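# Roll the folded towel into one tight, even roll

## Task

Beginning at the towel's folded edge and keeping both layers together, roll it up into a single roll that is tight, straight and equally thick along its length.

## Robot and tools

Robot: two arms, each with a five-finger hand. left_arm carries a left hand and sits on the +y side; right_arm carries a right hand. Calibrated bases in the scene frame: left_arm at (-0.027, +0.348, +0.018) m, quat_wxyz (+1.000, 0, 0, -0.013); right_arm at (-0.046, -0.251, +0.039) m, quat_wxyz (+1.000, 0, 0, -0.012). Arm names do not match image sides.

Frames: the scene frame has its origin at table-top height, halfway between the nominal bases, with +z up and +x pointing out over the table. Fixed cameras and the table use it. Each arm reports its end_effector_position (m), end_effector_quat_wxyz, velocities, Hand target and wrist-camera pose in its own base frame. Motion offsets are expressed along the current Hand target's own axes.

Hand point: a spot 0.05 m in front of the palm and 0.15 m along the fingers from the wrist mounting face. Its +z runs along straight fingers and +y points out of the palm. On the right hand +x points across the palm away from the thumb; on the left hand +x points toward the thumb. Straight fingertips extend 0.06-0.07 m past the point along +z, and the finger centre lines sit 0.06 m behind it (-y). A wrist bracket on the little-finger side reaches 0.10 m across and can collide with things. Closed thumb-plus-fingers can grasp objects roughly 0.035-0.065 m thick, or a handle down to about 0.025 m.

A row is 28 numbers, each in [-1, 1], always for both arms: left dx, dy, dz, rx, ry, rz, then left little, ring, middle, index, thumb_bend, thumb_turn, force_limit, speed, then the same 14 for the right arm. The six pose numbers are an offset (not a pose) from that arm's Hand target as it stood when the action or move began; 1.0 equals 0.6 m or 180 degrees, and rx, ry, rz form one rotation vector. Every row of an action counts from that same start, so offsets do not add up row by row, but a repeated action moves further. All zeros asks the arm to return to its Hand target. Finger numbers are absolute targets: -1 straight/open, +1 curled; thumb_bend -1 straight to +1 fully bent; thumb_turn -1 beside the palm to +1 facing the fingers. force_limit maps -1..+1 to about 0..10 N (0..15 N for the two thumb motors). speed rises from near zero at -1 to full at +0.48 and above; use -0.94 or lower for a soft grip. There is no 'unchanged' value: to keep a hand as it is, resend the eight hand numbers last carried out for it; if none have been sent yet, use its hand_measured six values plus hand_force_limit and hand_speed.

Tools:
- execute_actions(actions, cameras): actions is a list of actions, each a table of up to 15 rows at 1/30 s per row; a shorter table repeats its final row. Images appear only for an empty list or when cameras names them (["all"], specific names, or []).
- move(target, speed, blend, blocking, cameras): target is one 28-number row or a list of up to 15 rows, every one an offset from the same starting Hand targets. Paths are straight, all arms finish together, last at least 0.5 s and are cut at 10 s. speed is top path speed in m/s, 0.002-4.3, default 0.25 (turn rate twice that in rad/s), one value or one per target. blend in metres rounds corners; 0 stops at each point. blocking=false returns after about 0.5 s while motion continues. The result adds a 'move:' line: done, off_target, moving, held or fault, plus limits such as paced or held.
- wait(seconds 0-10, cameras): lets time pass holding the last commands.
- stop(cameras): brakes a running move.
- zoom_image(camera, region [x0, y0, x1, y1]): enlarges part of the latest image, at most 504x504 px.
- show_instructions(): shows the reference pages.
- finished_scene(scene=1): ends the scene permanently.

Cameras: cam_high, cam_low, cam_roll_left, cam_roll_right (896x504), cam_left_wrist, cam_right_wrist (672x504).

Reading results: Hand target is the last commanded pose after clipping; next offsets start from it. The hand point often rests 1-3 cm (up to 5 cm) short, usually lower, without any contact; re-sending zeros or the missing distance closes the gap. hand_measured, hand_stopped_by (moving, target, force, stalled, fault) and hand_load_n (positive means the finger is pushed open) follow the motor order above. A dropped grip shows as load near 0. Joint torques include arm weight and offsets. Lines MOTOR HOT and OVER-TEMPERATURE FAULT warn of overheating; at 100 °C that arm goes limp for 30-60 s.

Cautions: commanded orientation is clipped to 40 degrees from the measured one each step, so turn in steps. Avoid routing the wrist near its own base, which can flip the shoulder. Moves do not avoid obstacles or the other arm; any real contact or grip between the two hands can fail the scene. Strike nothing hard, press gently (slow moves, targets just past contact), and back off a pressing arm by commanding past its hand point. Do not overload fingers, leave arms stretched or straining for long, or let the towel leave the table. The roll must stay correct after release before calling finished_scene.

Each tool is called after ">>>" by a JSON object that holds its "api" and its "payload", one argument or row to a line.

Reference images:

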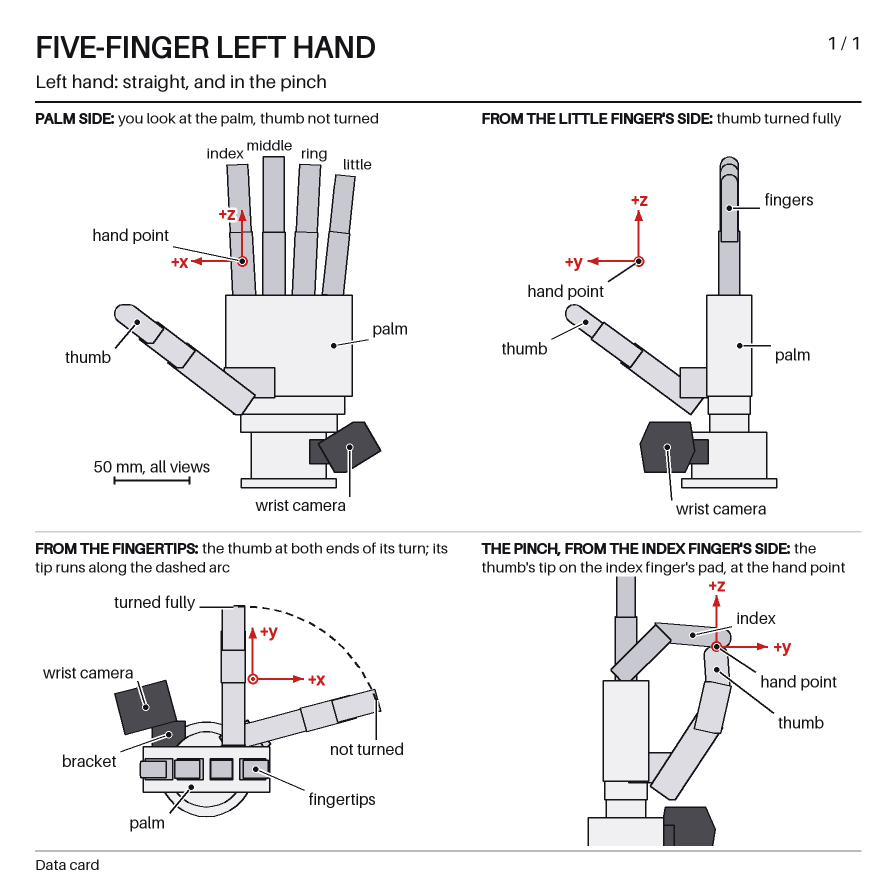

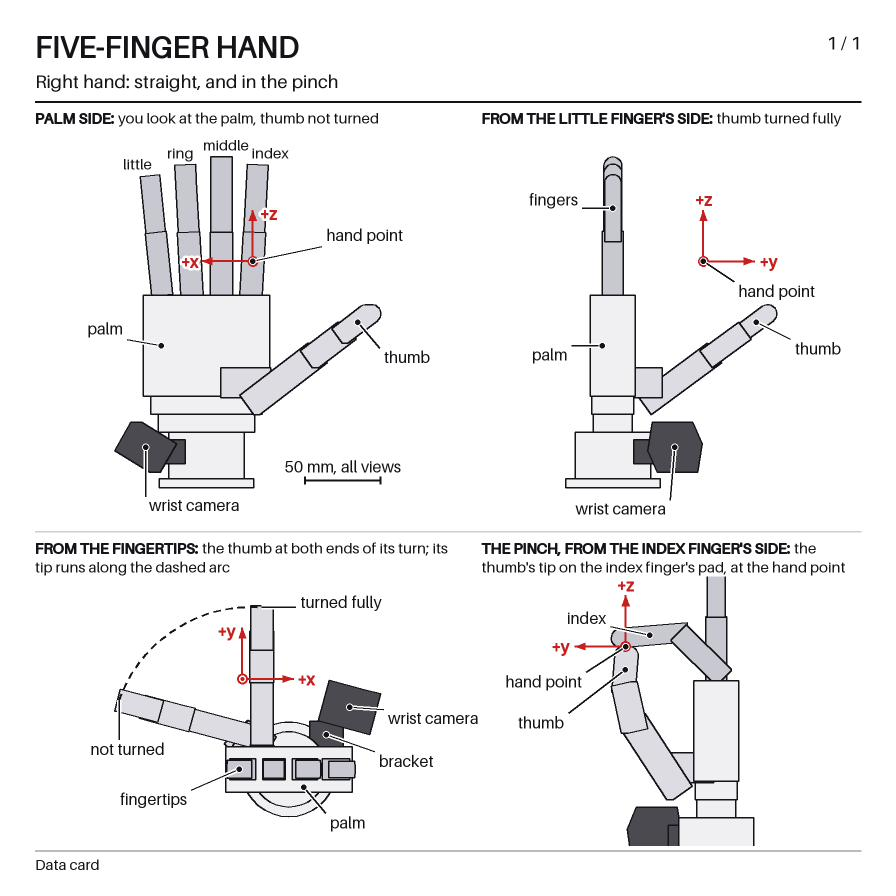

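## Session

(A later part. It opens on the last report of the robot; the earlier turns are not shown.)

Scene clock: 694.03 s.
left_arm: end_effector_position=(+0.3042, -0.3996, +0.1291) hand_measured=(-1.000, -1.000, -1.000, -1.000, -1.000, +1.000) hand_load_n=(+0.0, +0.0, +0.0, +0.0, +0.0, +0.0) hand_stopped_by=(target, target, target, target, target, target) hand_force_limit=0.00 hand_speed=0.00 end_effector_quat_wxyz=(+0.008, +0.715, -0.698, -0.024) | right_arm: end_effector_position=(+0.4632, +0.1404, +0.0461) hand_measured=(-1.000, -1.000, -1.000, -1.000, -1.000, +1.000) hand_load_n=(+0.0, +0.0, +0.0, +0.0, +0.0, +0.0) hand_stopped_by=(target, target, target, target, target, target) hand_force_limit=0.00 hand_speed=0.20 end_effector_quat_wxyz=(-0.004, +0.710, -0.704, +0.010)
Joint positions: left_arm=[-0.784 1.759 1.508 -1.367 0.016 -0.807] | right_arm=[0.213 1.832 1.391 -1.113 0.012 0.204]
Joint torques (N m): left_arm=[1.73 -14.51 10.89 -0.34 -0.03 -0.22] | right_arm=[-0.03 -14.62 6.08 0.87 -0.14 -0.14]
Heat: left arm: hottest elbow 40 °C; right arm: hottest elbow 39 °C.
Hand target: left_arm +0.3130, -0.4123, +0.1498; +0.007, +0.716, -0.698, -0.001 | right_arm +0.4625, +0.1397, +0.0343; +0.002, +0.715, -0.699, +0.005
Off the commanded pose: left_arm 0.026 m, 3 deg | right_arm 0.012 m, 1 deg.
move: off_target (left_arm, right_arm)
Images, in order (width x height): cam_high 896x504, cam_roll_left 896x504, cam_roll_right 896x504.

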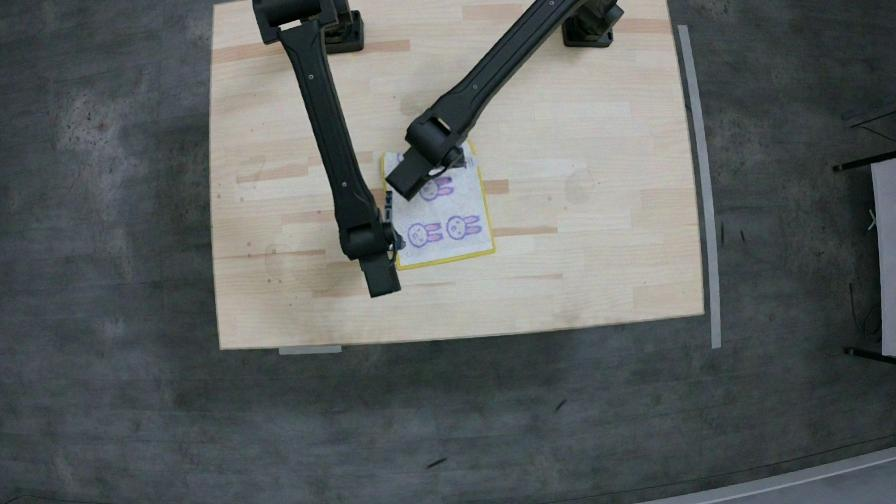

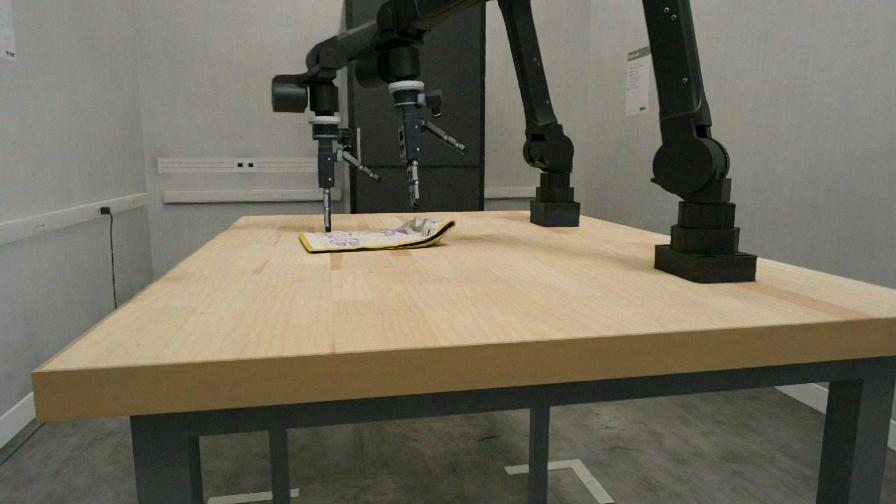

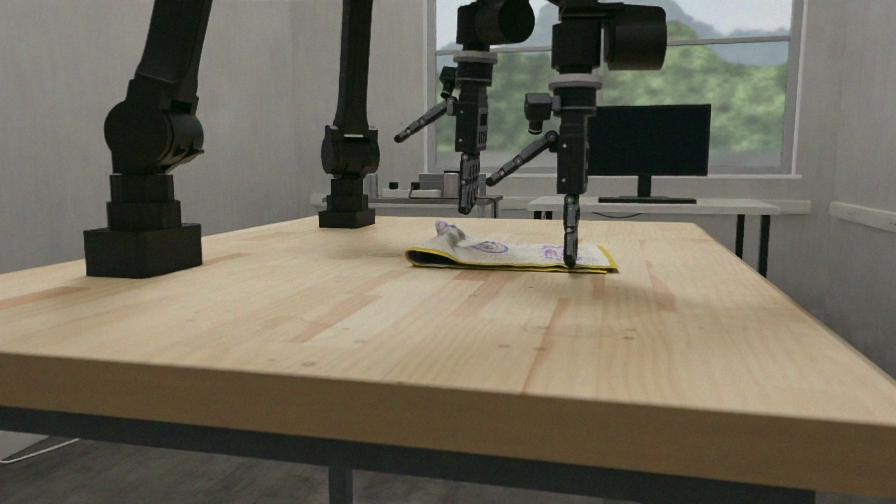

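>>> {"api": "move", "payload": {
  "target": [
    [0.025,-0.122,0,0,0,0,-1,-1,-1,-1,-1,1,0,0,0.0,0,-0.1,0,0,0,-1,-1,-1,-1,-1,1,0,0.2],
    [0.025,-0.122,0.153,0,0,0,-1,-1,-1,-1,-1,1,0,0,0.17,0,-0.15,0,0,0,-1,-1,-1,-1,-1,1,0,0.2],
    [0.0105,-0.115,0.153,0,0,0.047,-1,-1,-1,-1,-1,1,0,0,0.17,0,-0.15,0,0,0,-1,-1,-1,-1,-1,1,0,0.2],
    [0.0105,-0.115,0.0,0,0,0.047,-1,-1,-1,-1,-1,1,0,0,0.17,0,-0.15,0,0,0,-1,-1,-1,-1,-1,1,0,0.2],
    [0.0,0.05,-0.05,0,0,0.0,-1,-1,-1,-1,-1,1,0,0,0.17,0,-0.15,0,0,0,-1,-1,-1,-1,-1,1,0,0.2]
  ],
  "speed": [0.2,0.12,0.1,0.15,0.3],
  "blend": [0.01,0,0,0.01,0],
  "cameras": ["cam_high","cam_roll_left","cam_roll_right"]
}}

>>> {"api": "zoom_image", "payload": {
  "camera": "cam_high",
  "region": [320, 60, 520, 290]
}}

>>> {"api": "zoom_image", "payload": {
  "camera": "cam_roll_right",
  "region": [380, 150, 660, 290]
}}

>>> {"api": "zoom_image", "payload": {
  "camera": "cam_roll_left",
  "region": [260, 130, 500, 270]
}}

Scene clock: 698.47 s.
left_arm: end_effector_position=(+0.3069, -0.4017, +0.1336) hand_measured=(-1.000, -1.000, -1.000, -1.000, -1.000, +1.000) hand_load_n=(+0.0, +0.0, +0.0, +0.0, +0.0, +0.0) hand_stopped_by=(target, target, target, target, target, target) hand_force_limit=0.00 hand_speed=0.00 end_effector_quat_wxyz=(+0.008, +0.715, -0.699, -0.021) | right_arm: end_effector_position=(+0.4469, +0.1369, +0.0590) hand_measured=(-1.000, -1.000, -1.000, -1.000, -1.000, +1.000) hand_load_n=(+0.0, +0.0, +0.0, +0.0, +0.0, +0.0) hand_stopped_by=(target, target, target, target, target, target) hand_force_limit=0.00 hand_speed=0.20 end_effector_quat_wxyz=(+0.016, +0.710, -0.704, -0.003)
Joint positions: left_arm=[-0.783 1.762 1.524 -1.376 0.016 -0.806] | right_arm=[0.213 1.812 1.391 -1.181 0.012 0.204]
Joint torques (N m): left_arm=[2.08 -14.15 7.09 0.2 0.03 -0.16] | right_arm=[0.21 -16.03 9.5 0.03 -0.09 -0.14]
Heat: left arm: hottest elbow 40 °C; right arm: hottest elbow 39 °C.
Hand target: left_arm +0.3058, -0.4012, +0.1326; +0.008, +0.715, -0.699, -0.022 (not the last commanded pose) | right_arm +0.4623, +0.1400, +0.0729; +0.002, +0.715, -0.699, +0.005 (not the last commanded pose)
Off the commanded pose: left_arm 0.053 m, 2 deg | right_arm 0.120 m, 2 deg.
move: held (left_arm; a check stopped the path), off_target (right_arm; braked when a check withheld steps of left_arm); path passed 0 of 5 targets; limits=held
pose unreachable (left arm): on one or more control steps of this call, first in action 0 (counted from 0), this arm could not follow its commanded pose, so it was not sent that pose on those steps. It may still have moved: this result reports where it is.
cause: moving toward the commanded pose would bring a part of the arm too close to another arm (a part of this arm just beyond joint 4 (wrist pitch) and a part of the right arm just beyond its joint 3 (elbow), 30 mm apart when this arm was first held).
Images, in order (width x height): cam_high 896x504, cam_roll_left 896x504, cam_roll_right 896x504.

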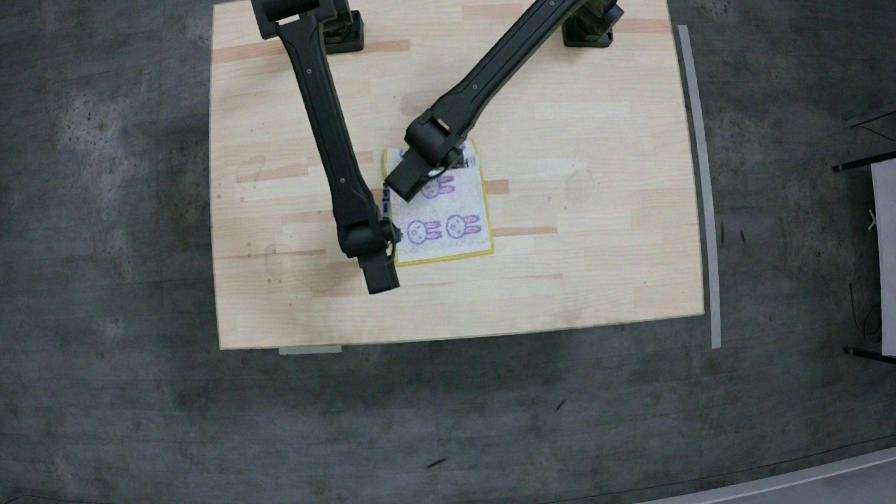

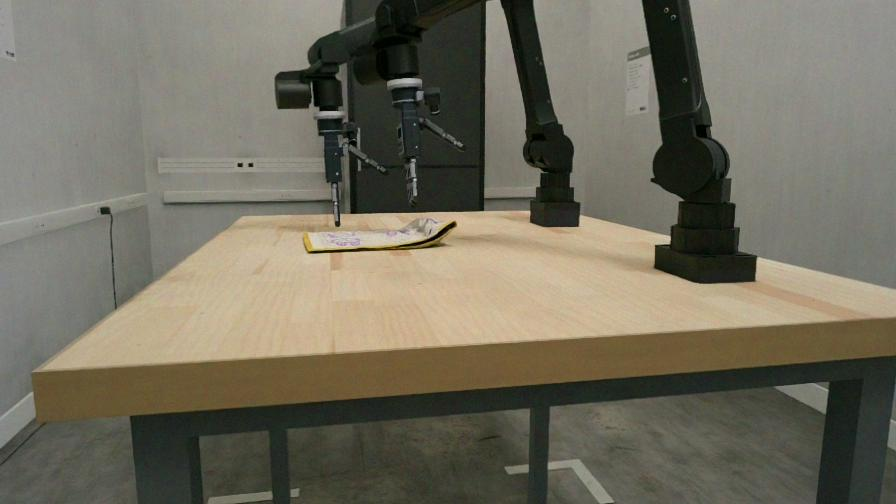

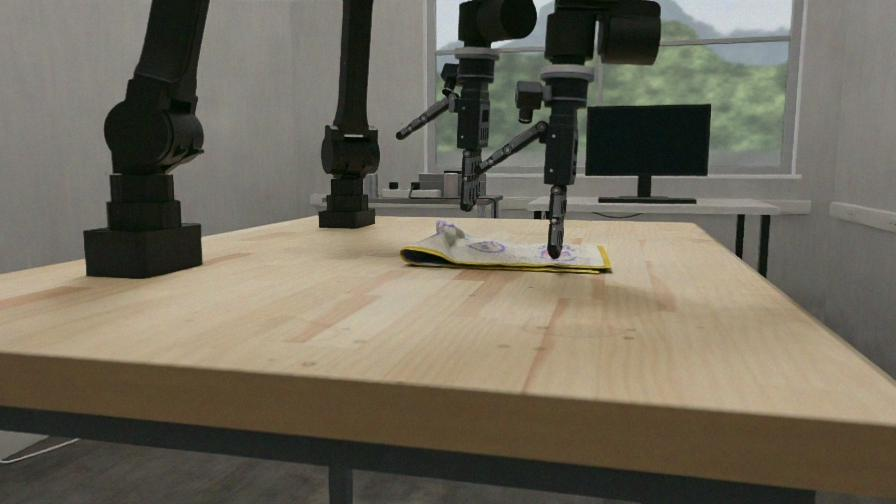

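Scaled by 2.191 from the camera's 896x504 image, which has a finer 1280x720 frame.

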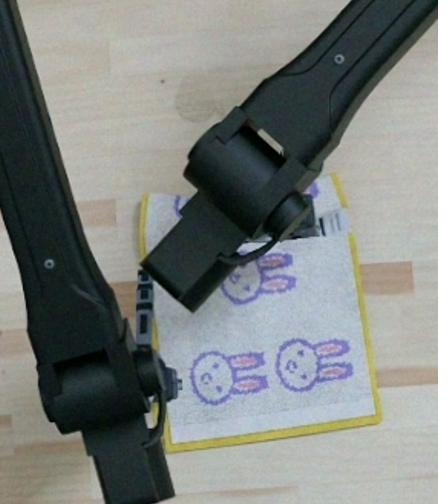

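Scaled by 1.800 from the camera's 896x504 image, which has a finer 1280x720 frame.

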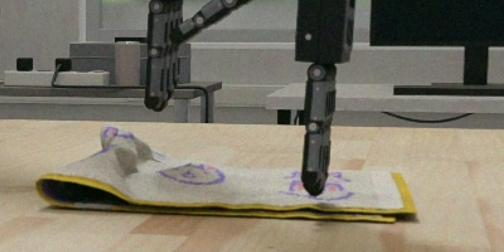

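Scaled by 2.100 from the camera's 896x504 image, which has a finer 1280x720 frame.

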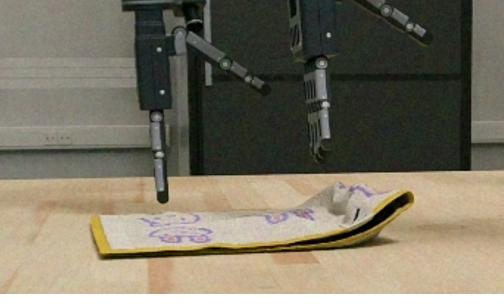

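>>> {"api": "move", "payload": {
  "target": [
    [-0.133,0,-0.03,0,0,0,-1,-1,-1,-1,-1,1,0,0,0,0,-0.04,0,0,0,-1,-1,-1,-1,-1,1,0,0.2],
    [-0.133,0,-0.03,0,0,0,-1,-1,-1,-1,-1,1,0,0,0.2,0.05,-0.1,0,0,0,-1,-1,-1,-1,-1,1,0,0.2],
    [0.0,-0.15,0,0,0,0,-1,-1,-1,-1,-1,1,0,0,0.2,0.05,-0.1,0,0,0,-1,-1,-1,-1,-1,1,0,0.2]
  ],
  "speed": [0.2,0.25,0.25],
  "blend": 0.01,
  "cameras": ["cam_high"]
}}

>>> {"api": "zoom_image", "payload": {
  "camera": "cam_high",
  "region": [320, 60, 520, 290]
}}

Scene clock: 702.00 s.
left_arm: end_effector_position=(+0.3861, -0.3876, +0.1222) hand_measured=(-1.000, -1.000, -1.000, -1.000, -1.000, +1.000) hand_load_n=(+0.0, +0.0, +0.0, +0.0, +0.0, +0.0) hand_stopped_by=(target, target, target, target, target, target) hand_force_limit=0.00 hand_speed=0.00 end_effector_quat_wxyz=(+0.008, +0.718, -0.695, -0.031) | right_arm: end_effector_position=(+0.4422, +0.0199, +0.1390) hand_measured=(-1.000, -1.000, -1.000, -1.000, -1.000, +1.000) hand_load_n=(+0.0, +0.0, +0.0, +0.0, +0.0, +0.0) hand_stopped_by=(target, target, target, target, target, target) hand_force_limit=0.00 hand_speed=0.20 end_effector_quat_wxyz=(-0.007, +0.709, -0.705, +0.015)
Joint positions: left_arm=[-0.669 1.912 1.708 -1.432 0.01 -0.7] | right_arm=[-0.016 1.661 1.417 -1.295 0.011 -0.023]
Joint torques (N m): left_arm=[1.67 -14.51 11.14 -0.29 0.08 -0.13] | right_arm=[0.09 -14.21 6.05 0.2 -0.11 -0.15]
Heat: left arm: hottest elbow 40 °C; right arm: hottest elbow 39 °C.
Hand target: left_arm +0.3956, -0.3991, +0.1288; +0.008, +0.715, -0.699, -0.022 | right_arm +0.4346, +0.0200, +0.1338; +0.002, +0.715, -0.699, +0.005
Off the commanded pose: left_arm 0.016 m, 1 deg | right_arm 0.009 m, 2 deg.
move: off_target (left_arm)
Images, in order (width x height): cam_high 896x504.

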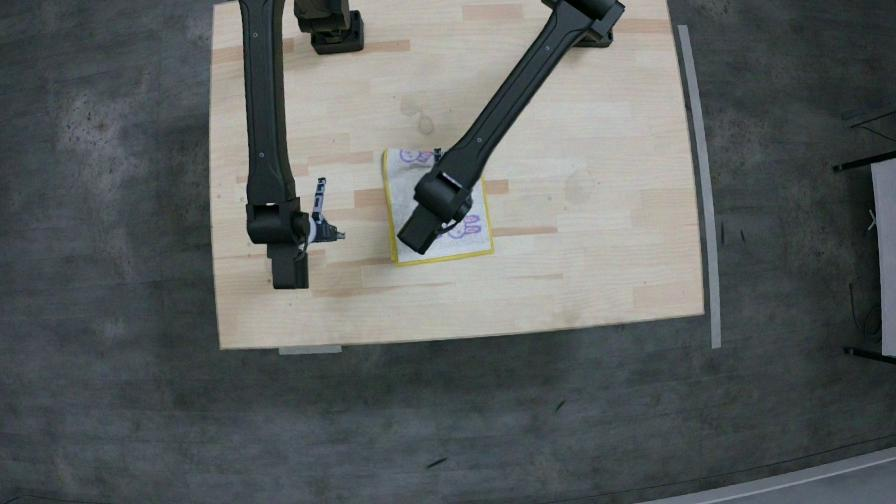

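Scaled by 2.191 from the camera's 896x504 image, which has a finer 1280x720 frame.

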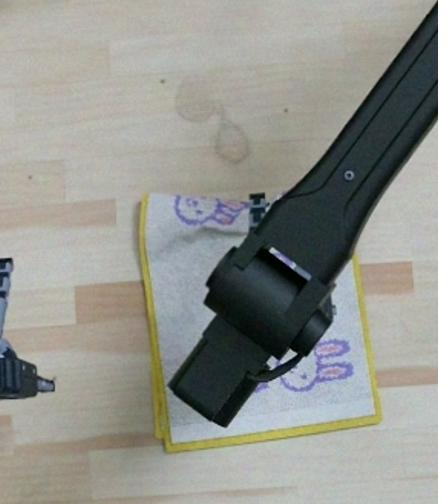

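>>> {"api": "move", "payload": {
  "target": [
    [0,0,0.1213,0.0098,0.0091,0,-1,-1,-1,-1,-1,1,0,0,0,0,0,0,0,0,-1,-1,-1,-1,-1,1,0,0.2],
    [-0.0145,0.0072,0.1213,0.0098,0.0091,0.0444,-1,-1,-1,-1,-1,1,0,0,0,0,0,0,0,0,-1,-1,-1,-1,-1,1,0,0.2],
    [-0.0145,0.0072,-0.02,0.0098,0.0091,0.0444,-1,-1,-1,-1,-1,1,0,0,0,0,0,0,0,0,-1,-1,-1,-1,-1,1,0,0.2],
    [-0.15,0.1,-0.02,0.0098,0.0091,0.0,-1,-1,-1,-1,-1,1,0,0,0,0,0,0,0,0,-1,-1,-1,-1,-1,1,0,0.2]
  ],
  "speed": [0.12,0.1,0.12,0.3],
  "blend": [0,0,0.01,0],
  "cameras": ["cam_high","cam_roll_left","cam_roll_right"]
}}

>>> {"api": "zoom_image", "payload": {
  "camera": "cam_high",
  "region": [320, 60, 520, 290]
}}

>>> {"api": "zoom_image", "payload": {
  "camera": "cam_roll_right",
  "region": [380, 150, 660, 290]
}}

>>> {"api": "zoom_image", "payload": {
  "camera": "cam_roll_left",
  "region": [260, 130, 500, 270]
}}

Scene clock: 708.93 s.
left_arm: end_effector_position=(+0.3315, -0.3112, +0.1434) hand_measured=(-1.000, -1.000, -1.000, -1.000, -1.000, +1.000) hand_load_n=(+0.0, +0.0, +0.0, +0.0, +0.0, +0.0) hand_stopped_by=(target, target, target, target, target, target) hand_force_limit=0.00 hand_speed=0.00 end_effector_quat_wxyz=(+0.008, +0.710, -0.704, -0.008) | right_arm: end_effector_position=(+0.4422, +0.0199, +0.1390) hand_measured=(-1.000, -1.000, -1.000, -1.000, -1.000, +1.000) hand_load_n=(+0.0, -0.5, +0.0, +0.0, -0.5, +0.0) hand_stopped_by=(target, target, target, target, target, target) hand_force_limit=0.00 hand_speed=0.20 end_effector_quat_wxyz=(-0.007, +0.709, -0.705, +0.015)
Joint positions: left_arm=[-0.614 1.64 1.393 -1.342 0.014 -0.624] | right_arm=[-0.016 1.661 1.417 -1.295 0.011 -0.023]
Joint torques (N m): left_arm=[2.61 -13.1 7.1 0.49 -0.02 -0.22] | right_arm=[0.44 -14.15 6.09 0.13 -0.15 -0.15]
Heat: left arm: hottest elbow 41 °C; right arm: hottest elbow 39 °C.
Hand target: left_arm +0.3342, -0.3108, +0.1453; +0.007, +0.715, -0.699, -0.001 | right_arm +0.4346, +0.0200, +0.1338; +0.002, +0.715, -0.699, +0.005
Off the commanded pose: left_arm 0.003 m, 1 deg | right_arm 0.009 m, 2 deg.
move: done
Images, in order (width x height): cam_high 896x504, cam_roll_left 896x504, cam_roll_right 896x504.

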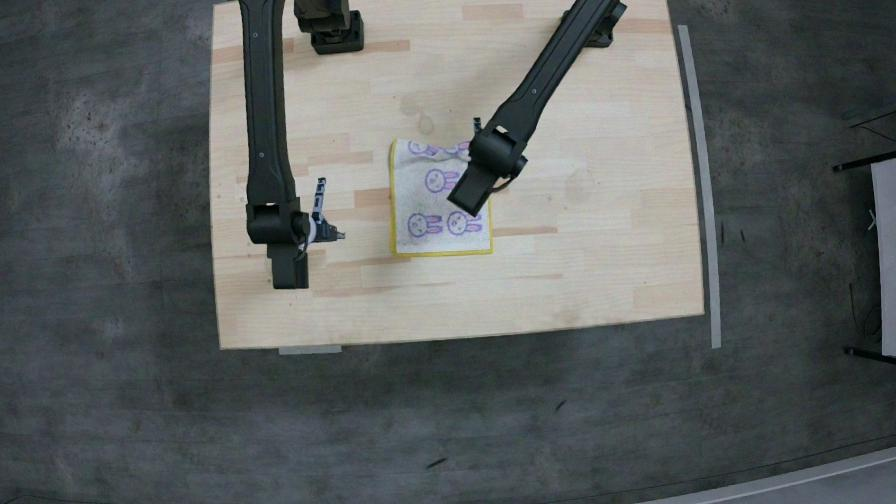

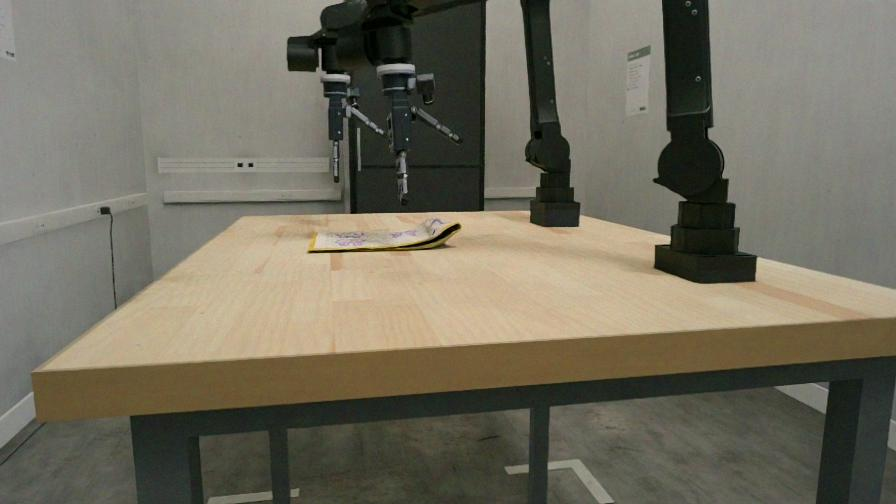

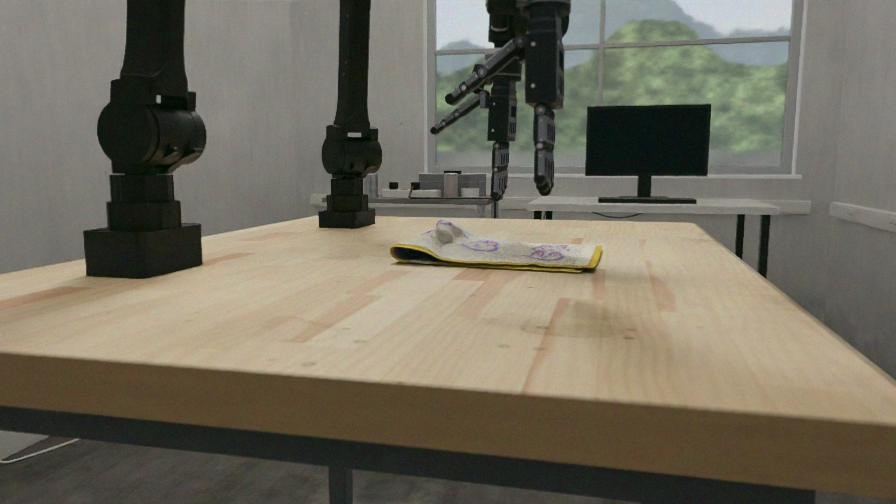

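Scaled by 2.191 from the camera's 896x504 image, which has a finer 1280x720 frame.

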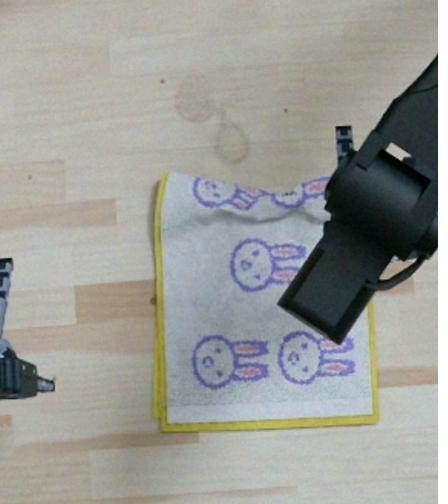

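Scaled by 1.800 from the camera's 896x504 image, which has a finer 1280x720 frame.

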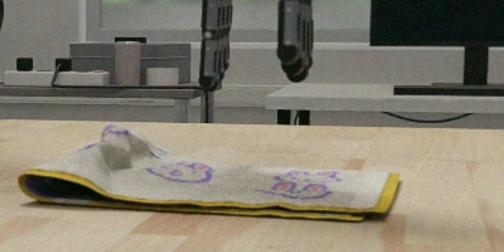

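Scaled by 2.100 from the camera's 896x504 image, which has a finer 1280x720 frame.

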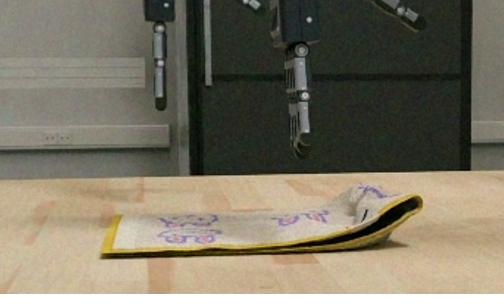

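>>> {"api": "move", "payload": {
  "target": [
    [0.012,0.048,0.075,0.378,0,0,-1,-1,-1,-1,-1,1,0,0,-0.18,0.18,0.0,0.378,0,0,-1,-1,-1,-1,-1,1,0,0.2],
    [0.012,0.048,0.075,0.378,0,0,-1,-1,-1,-1,-1,1,0,0,-0.273,0.191,0.06,0.378,0,0,-1,-1,-1,-1,-1,1,0,0.2]
  ],
  "speed": [0.3,0.15],
  "blend": [0.01,0],
  "cameras": ["cam_high","cam_roll_left","cam_roll_right"]
}}

>>> {"api": "zoom_image", "payload": {
  "camera": "cam_high",
  "region": [320, 30, 520, 260]
}}

>>> {"api": "zoom_image", "payload": {
  "camera": "cam_roll_right",
  "region": [300, 150, 580, 290]
}}

>>> {"api": "zoom_image", "payload": {
  "camera": "cam_roll_left",
  "region": [300, 130, 540, 270]
}}

Scene clock: 717.53 s.
left_arm: end_effector_position=(+0.3076, -0.3163, +0.1020) hand_measured=(-1.000, -1.000, -1.000, -1.000, -1.000, +1.000) hand_load_n=(+0.0, +0.0, +0.0, +0.0, +0.0, +0.0) hand_stopped_by=(target, target, target, target, target, target) hand_force_limit=0.00 hand_speed=0.00 end_effector_quat_wxyz=(-0.395, +0.601, -0.577, +0.387) | right_arm: end_effector_position=(+0.3177, +0.1774, +0.0983) hand_measured=(-1.000, -1.000, -1.000, -1.000, -1.000, +1.000) hand_load_n=(+0.0, +0.0, +0.0, +0.0, +0.0, +0.0) hand_stopped_by=(target, target, target, target, target, target) hand_force_limit=0.00 hand_speed=0.20 end_effector_quat_wxyz=(-0.394, +0.596, -0.575, +0.399)
Joint positions: left_arm=[-1.089 1.249 0.612 -0.132 -0.978 -0.687] | right_arm=[0.741 0.859 0.31 0.056 0.666 0.296]
Joint torques (N m): left_arm=[1.44 -6.59 6.68 1.92 -0.76 -0.07] | right_arm=[1.03 -1.61 6.8 2.73 0.35 0.15]
Heat: left arm: hottest elbow 41 °C; right arm: hottest elbow 38 °C.
Hand target: left_arm +0.3051, -0.3190, +0.1007; -0.395, +0.597, -0.579, +0.390 | right_arm +0.3165, +0.1808, +0.0958; -0.399, +0.594, -0.577, +0.395
Off the commanded pose: left_arm 0.004 m, 1 deg | right_arm 0.004 m, 1 deg.
move: done
Images, in order (width x height): cam_high 896x504, cam_roll_left 896x504, cam_roll_right 896x504.

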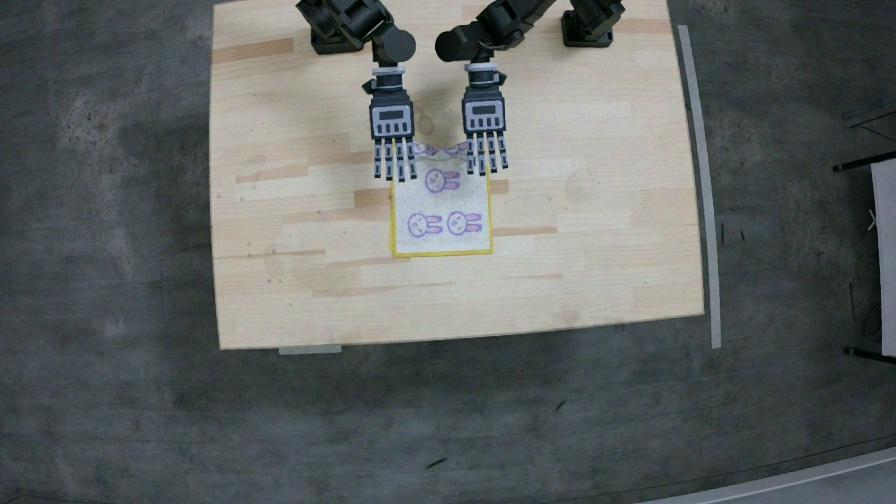

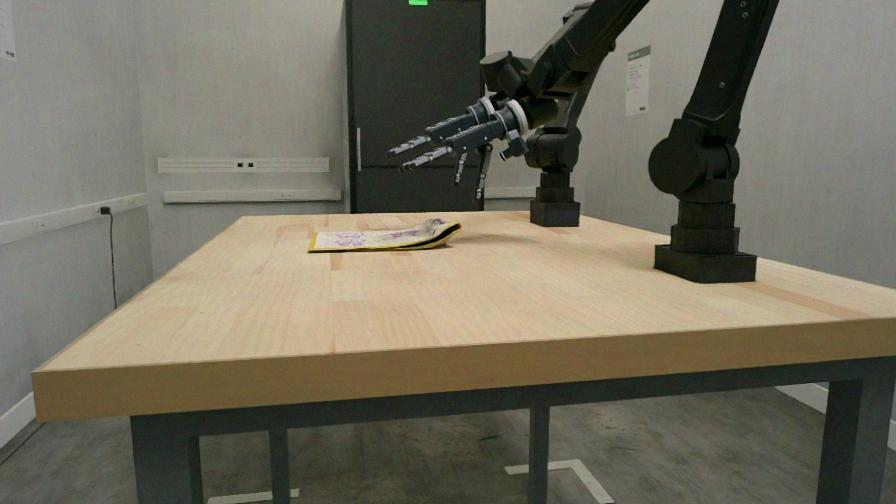

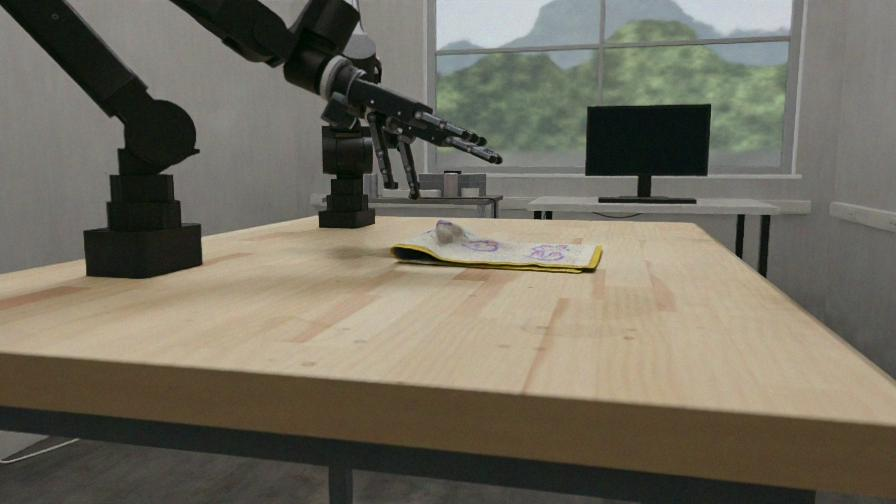

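Scaled by 2.191 from the camera's 896x504 image, which has a finer 1280x720 frame.

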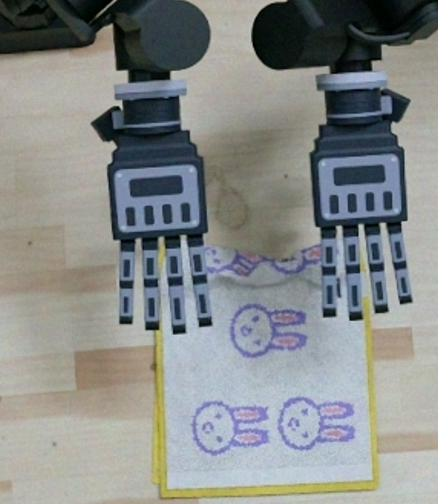

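Scaled by 1.800 from the camera's 896x504 image, which has a finer 1280x720 frame.

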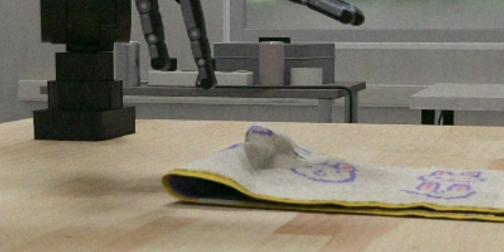

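Scaled by 2.100 from the camera's 896x504 image, which has a finer 1280x720 frame.

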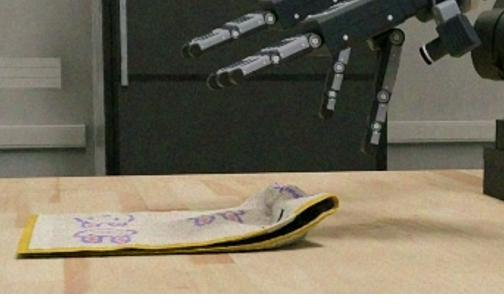

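>>> {"api": "move", "payload": {
  "target": [
    [0,0.0969,0.0392,0,0,0,-1,-1,-1,-1,-1,1,0,0,0,0.0924,0.0374,0,0,0,-1,-1,-1,-1,-1,1,0,0.2],
    [0,0.0688,0.1087,0,0,0,-1,-1,-1,-1,-1,1,0,0,0,0.0643,0.1069,0,0,0,-1,-1,-1,-1,-1,1,0,0.2]
  ],
  "speed": [0.15,0.08],
  "blend": [0.0,0],
  "cameras": ["all"]
}}

>>> {"api": "zoom_image", "payload": {
  "camera": "cam_high",
  "region": [320, 30, 520, 260]
}}

>>> {"api": "zoom_image", "payload": {
  "camera": "cam_roll_right",
  "region": [300, 150, 580, 290]
}}

>>> {"api": "zoom_image", "payload": {
  "camera": "cam_roll_left",
  "region": [300, 130, 540, 270]
}}

Scene clock: 722.83 s.
left_arm: end_effector_position=(+0.3363, -0.3064, +0.0288) hand_measured=(-1.000, -1.000, -1.000, -1.000, -1.000, +1.000) hand_load_n=(+0.0, +0.0, +0.0, +0.0, +0.0, +0.5) hand_stopped_by=(target, target, target, target, target, target) hand_force_limit=0.00 hand_speed=0.00 end_effector_quat_wxyz=(-0.395, +0.595, -0.588, +0.379) | right_arm: end_effector_position=(+0.3452, +0.1738, +0.0236) hand_measured=(-1.000, -1.000, -1.000, -1.000, -1.000, +1.000) hand_load_n=(+0.0, +0.0, +0.0, +0.0, +0.0, +0.0) hand_stopped_by=(target, target, target, target, target, target) hand_force_limit=0.00 hand_speed=0.20 end_effector_quat_wxyz=(-0.386, +0.602, -0.581, +0.389)
Joint positions: left_arm=[-0.995 1.46 0.535 0.23 -0.897 -0.562] | right_arm=[0.639 1.24 0.253 0.495 0.566 0.258]
Joint torques (N m): left_arm=[2.84 -6.71 7.98 2.03 -0.44 -0.08] | right_arm=[-0.44 -3.84 7.42 2.67 0.07 -0.16]
Heat: left arm: hottest elbow 41 °C; right arm: hottest elbow 38 °C.
Hand target: left_arm +0.3495, -0.3185, +0.0374; -0.395, +0.597, -0.580, +0.390 | right_arm +0.3619, +0.1813, +0.0363; -0.399, +0.593, -0.577, +0.395
Off the commanded pose: left_arm 0.020 m, 2 deg | right_arm 0.022 m, 2 deg.
move: off_target (left_arm, right_arm)

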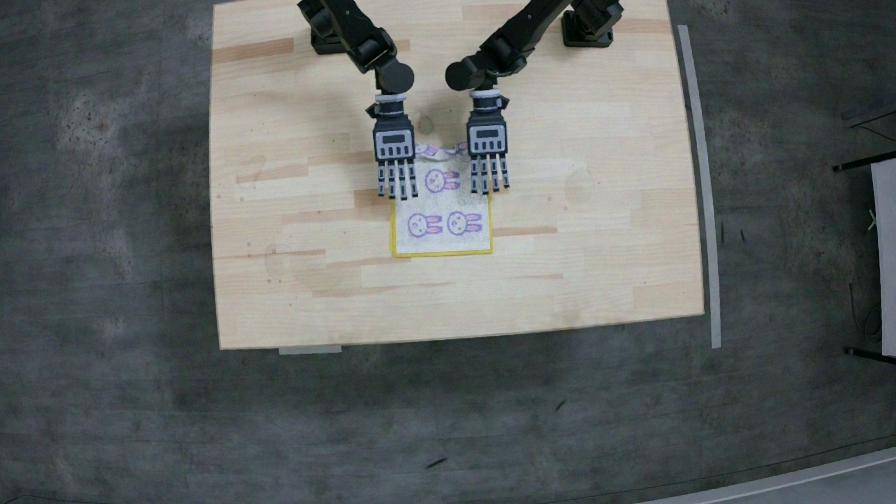

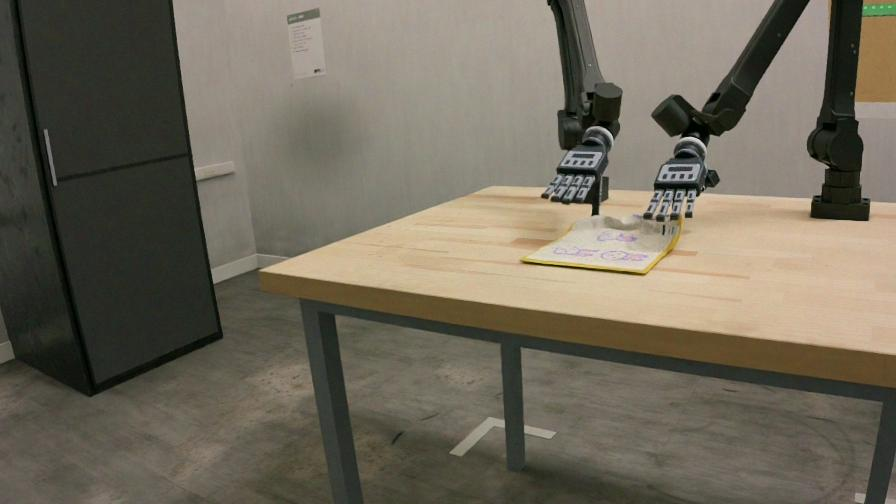

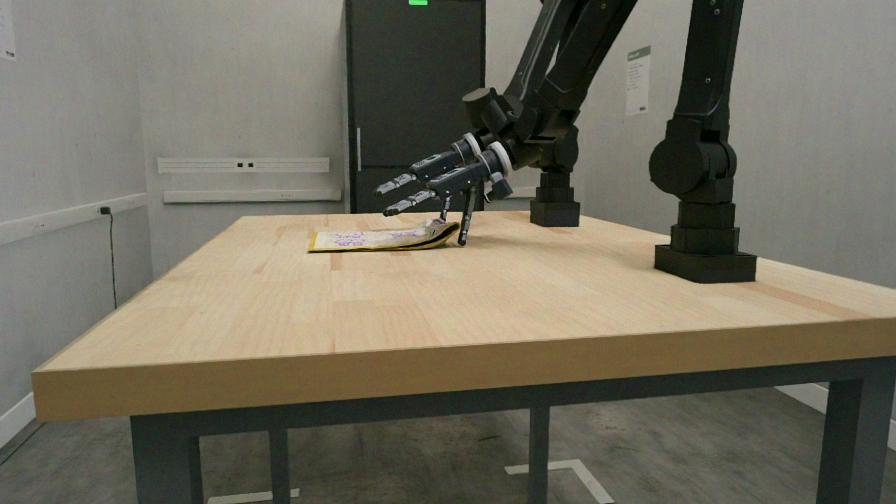

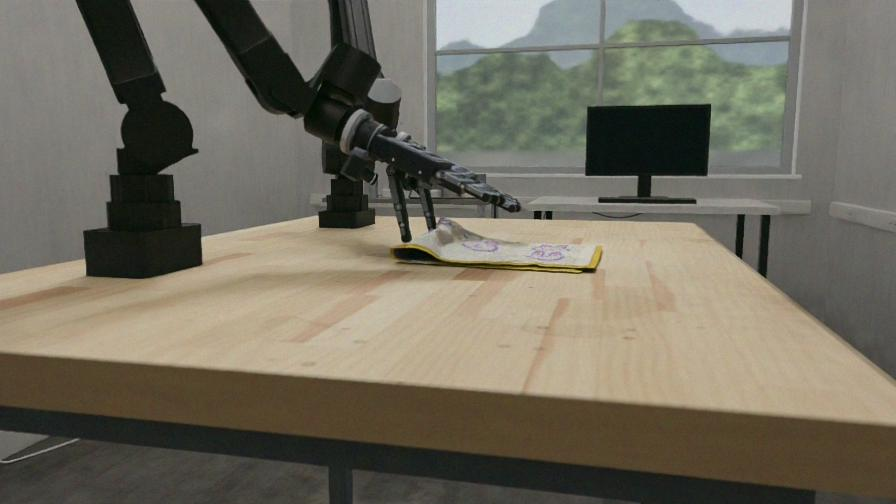

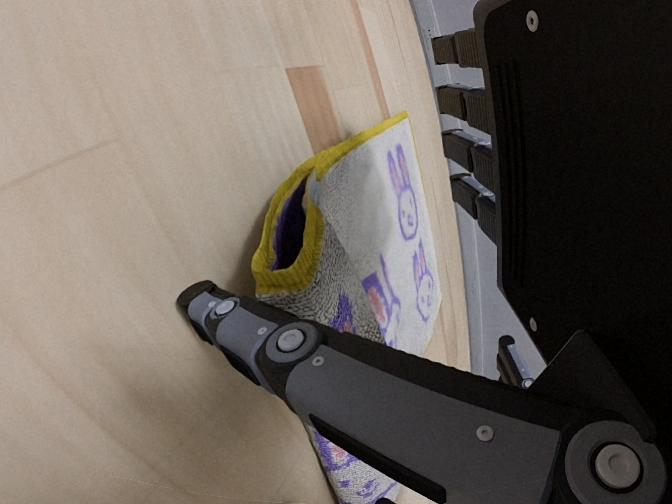

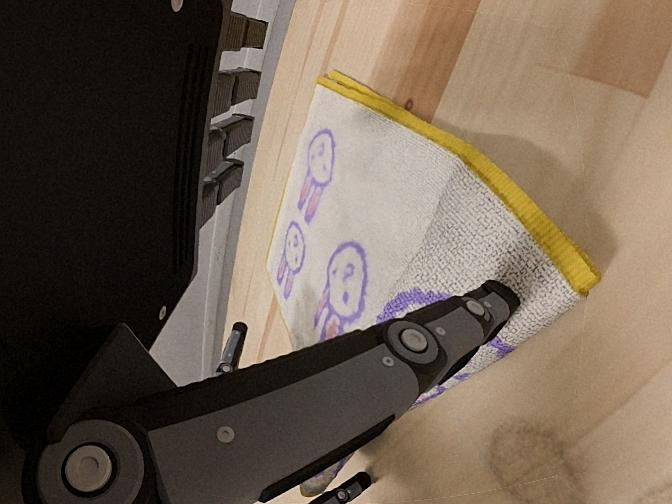

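Scaled by 2.191 from the camera's 896x504 image, which has a finer 1280x720 frame.

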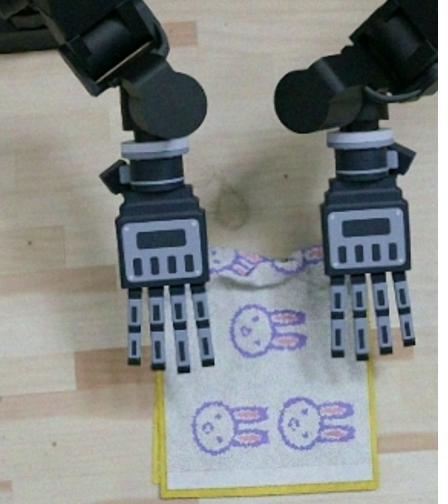

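Scaled by 1.800 from the camera's 896x504 image, which has a finer 1280x720 frame.

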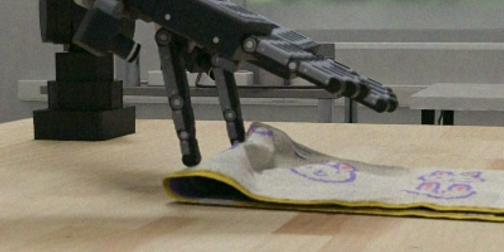

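Scaled by 2.100 from the camera's 896x504 image, which has a finer 1280x720 frame.

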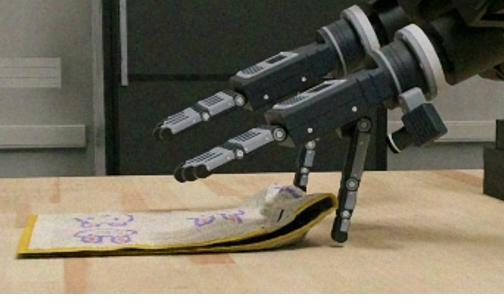

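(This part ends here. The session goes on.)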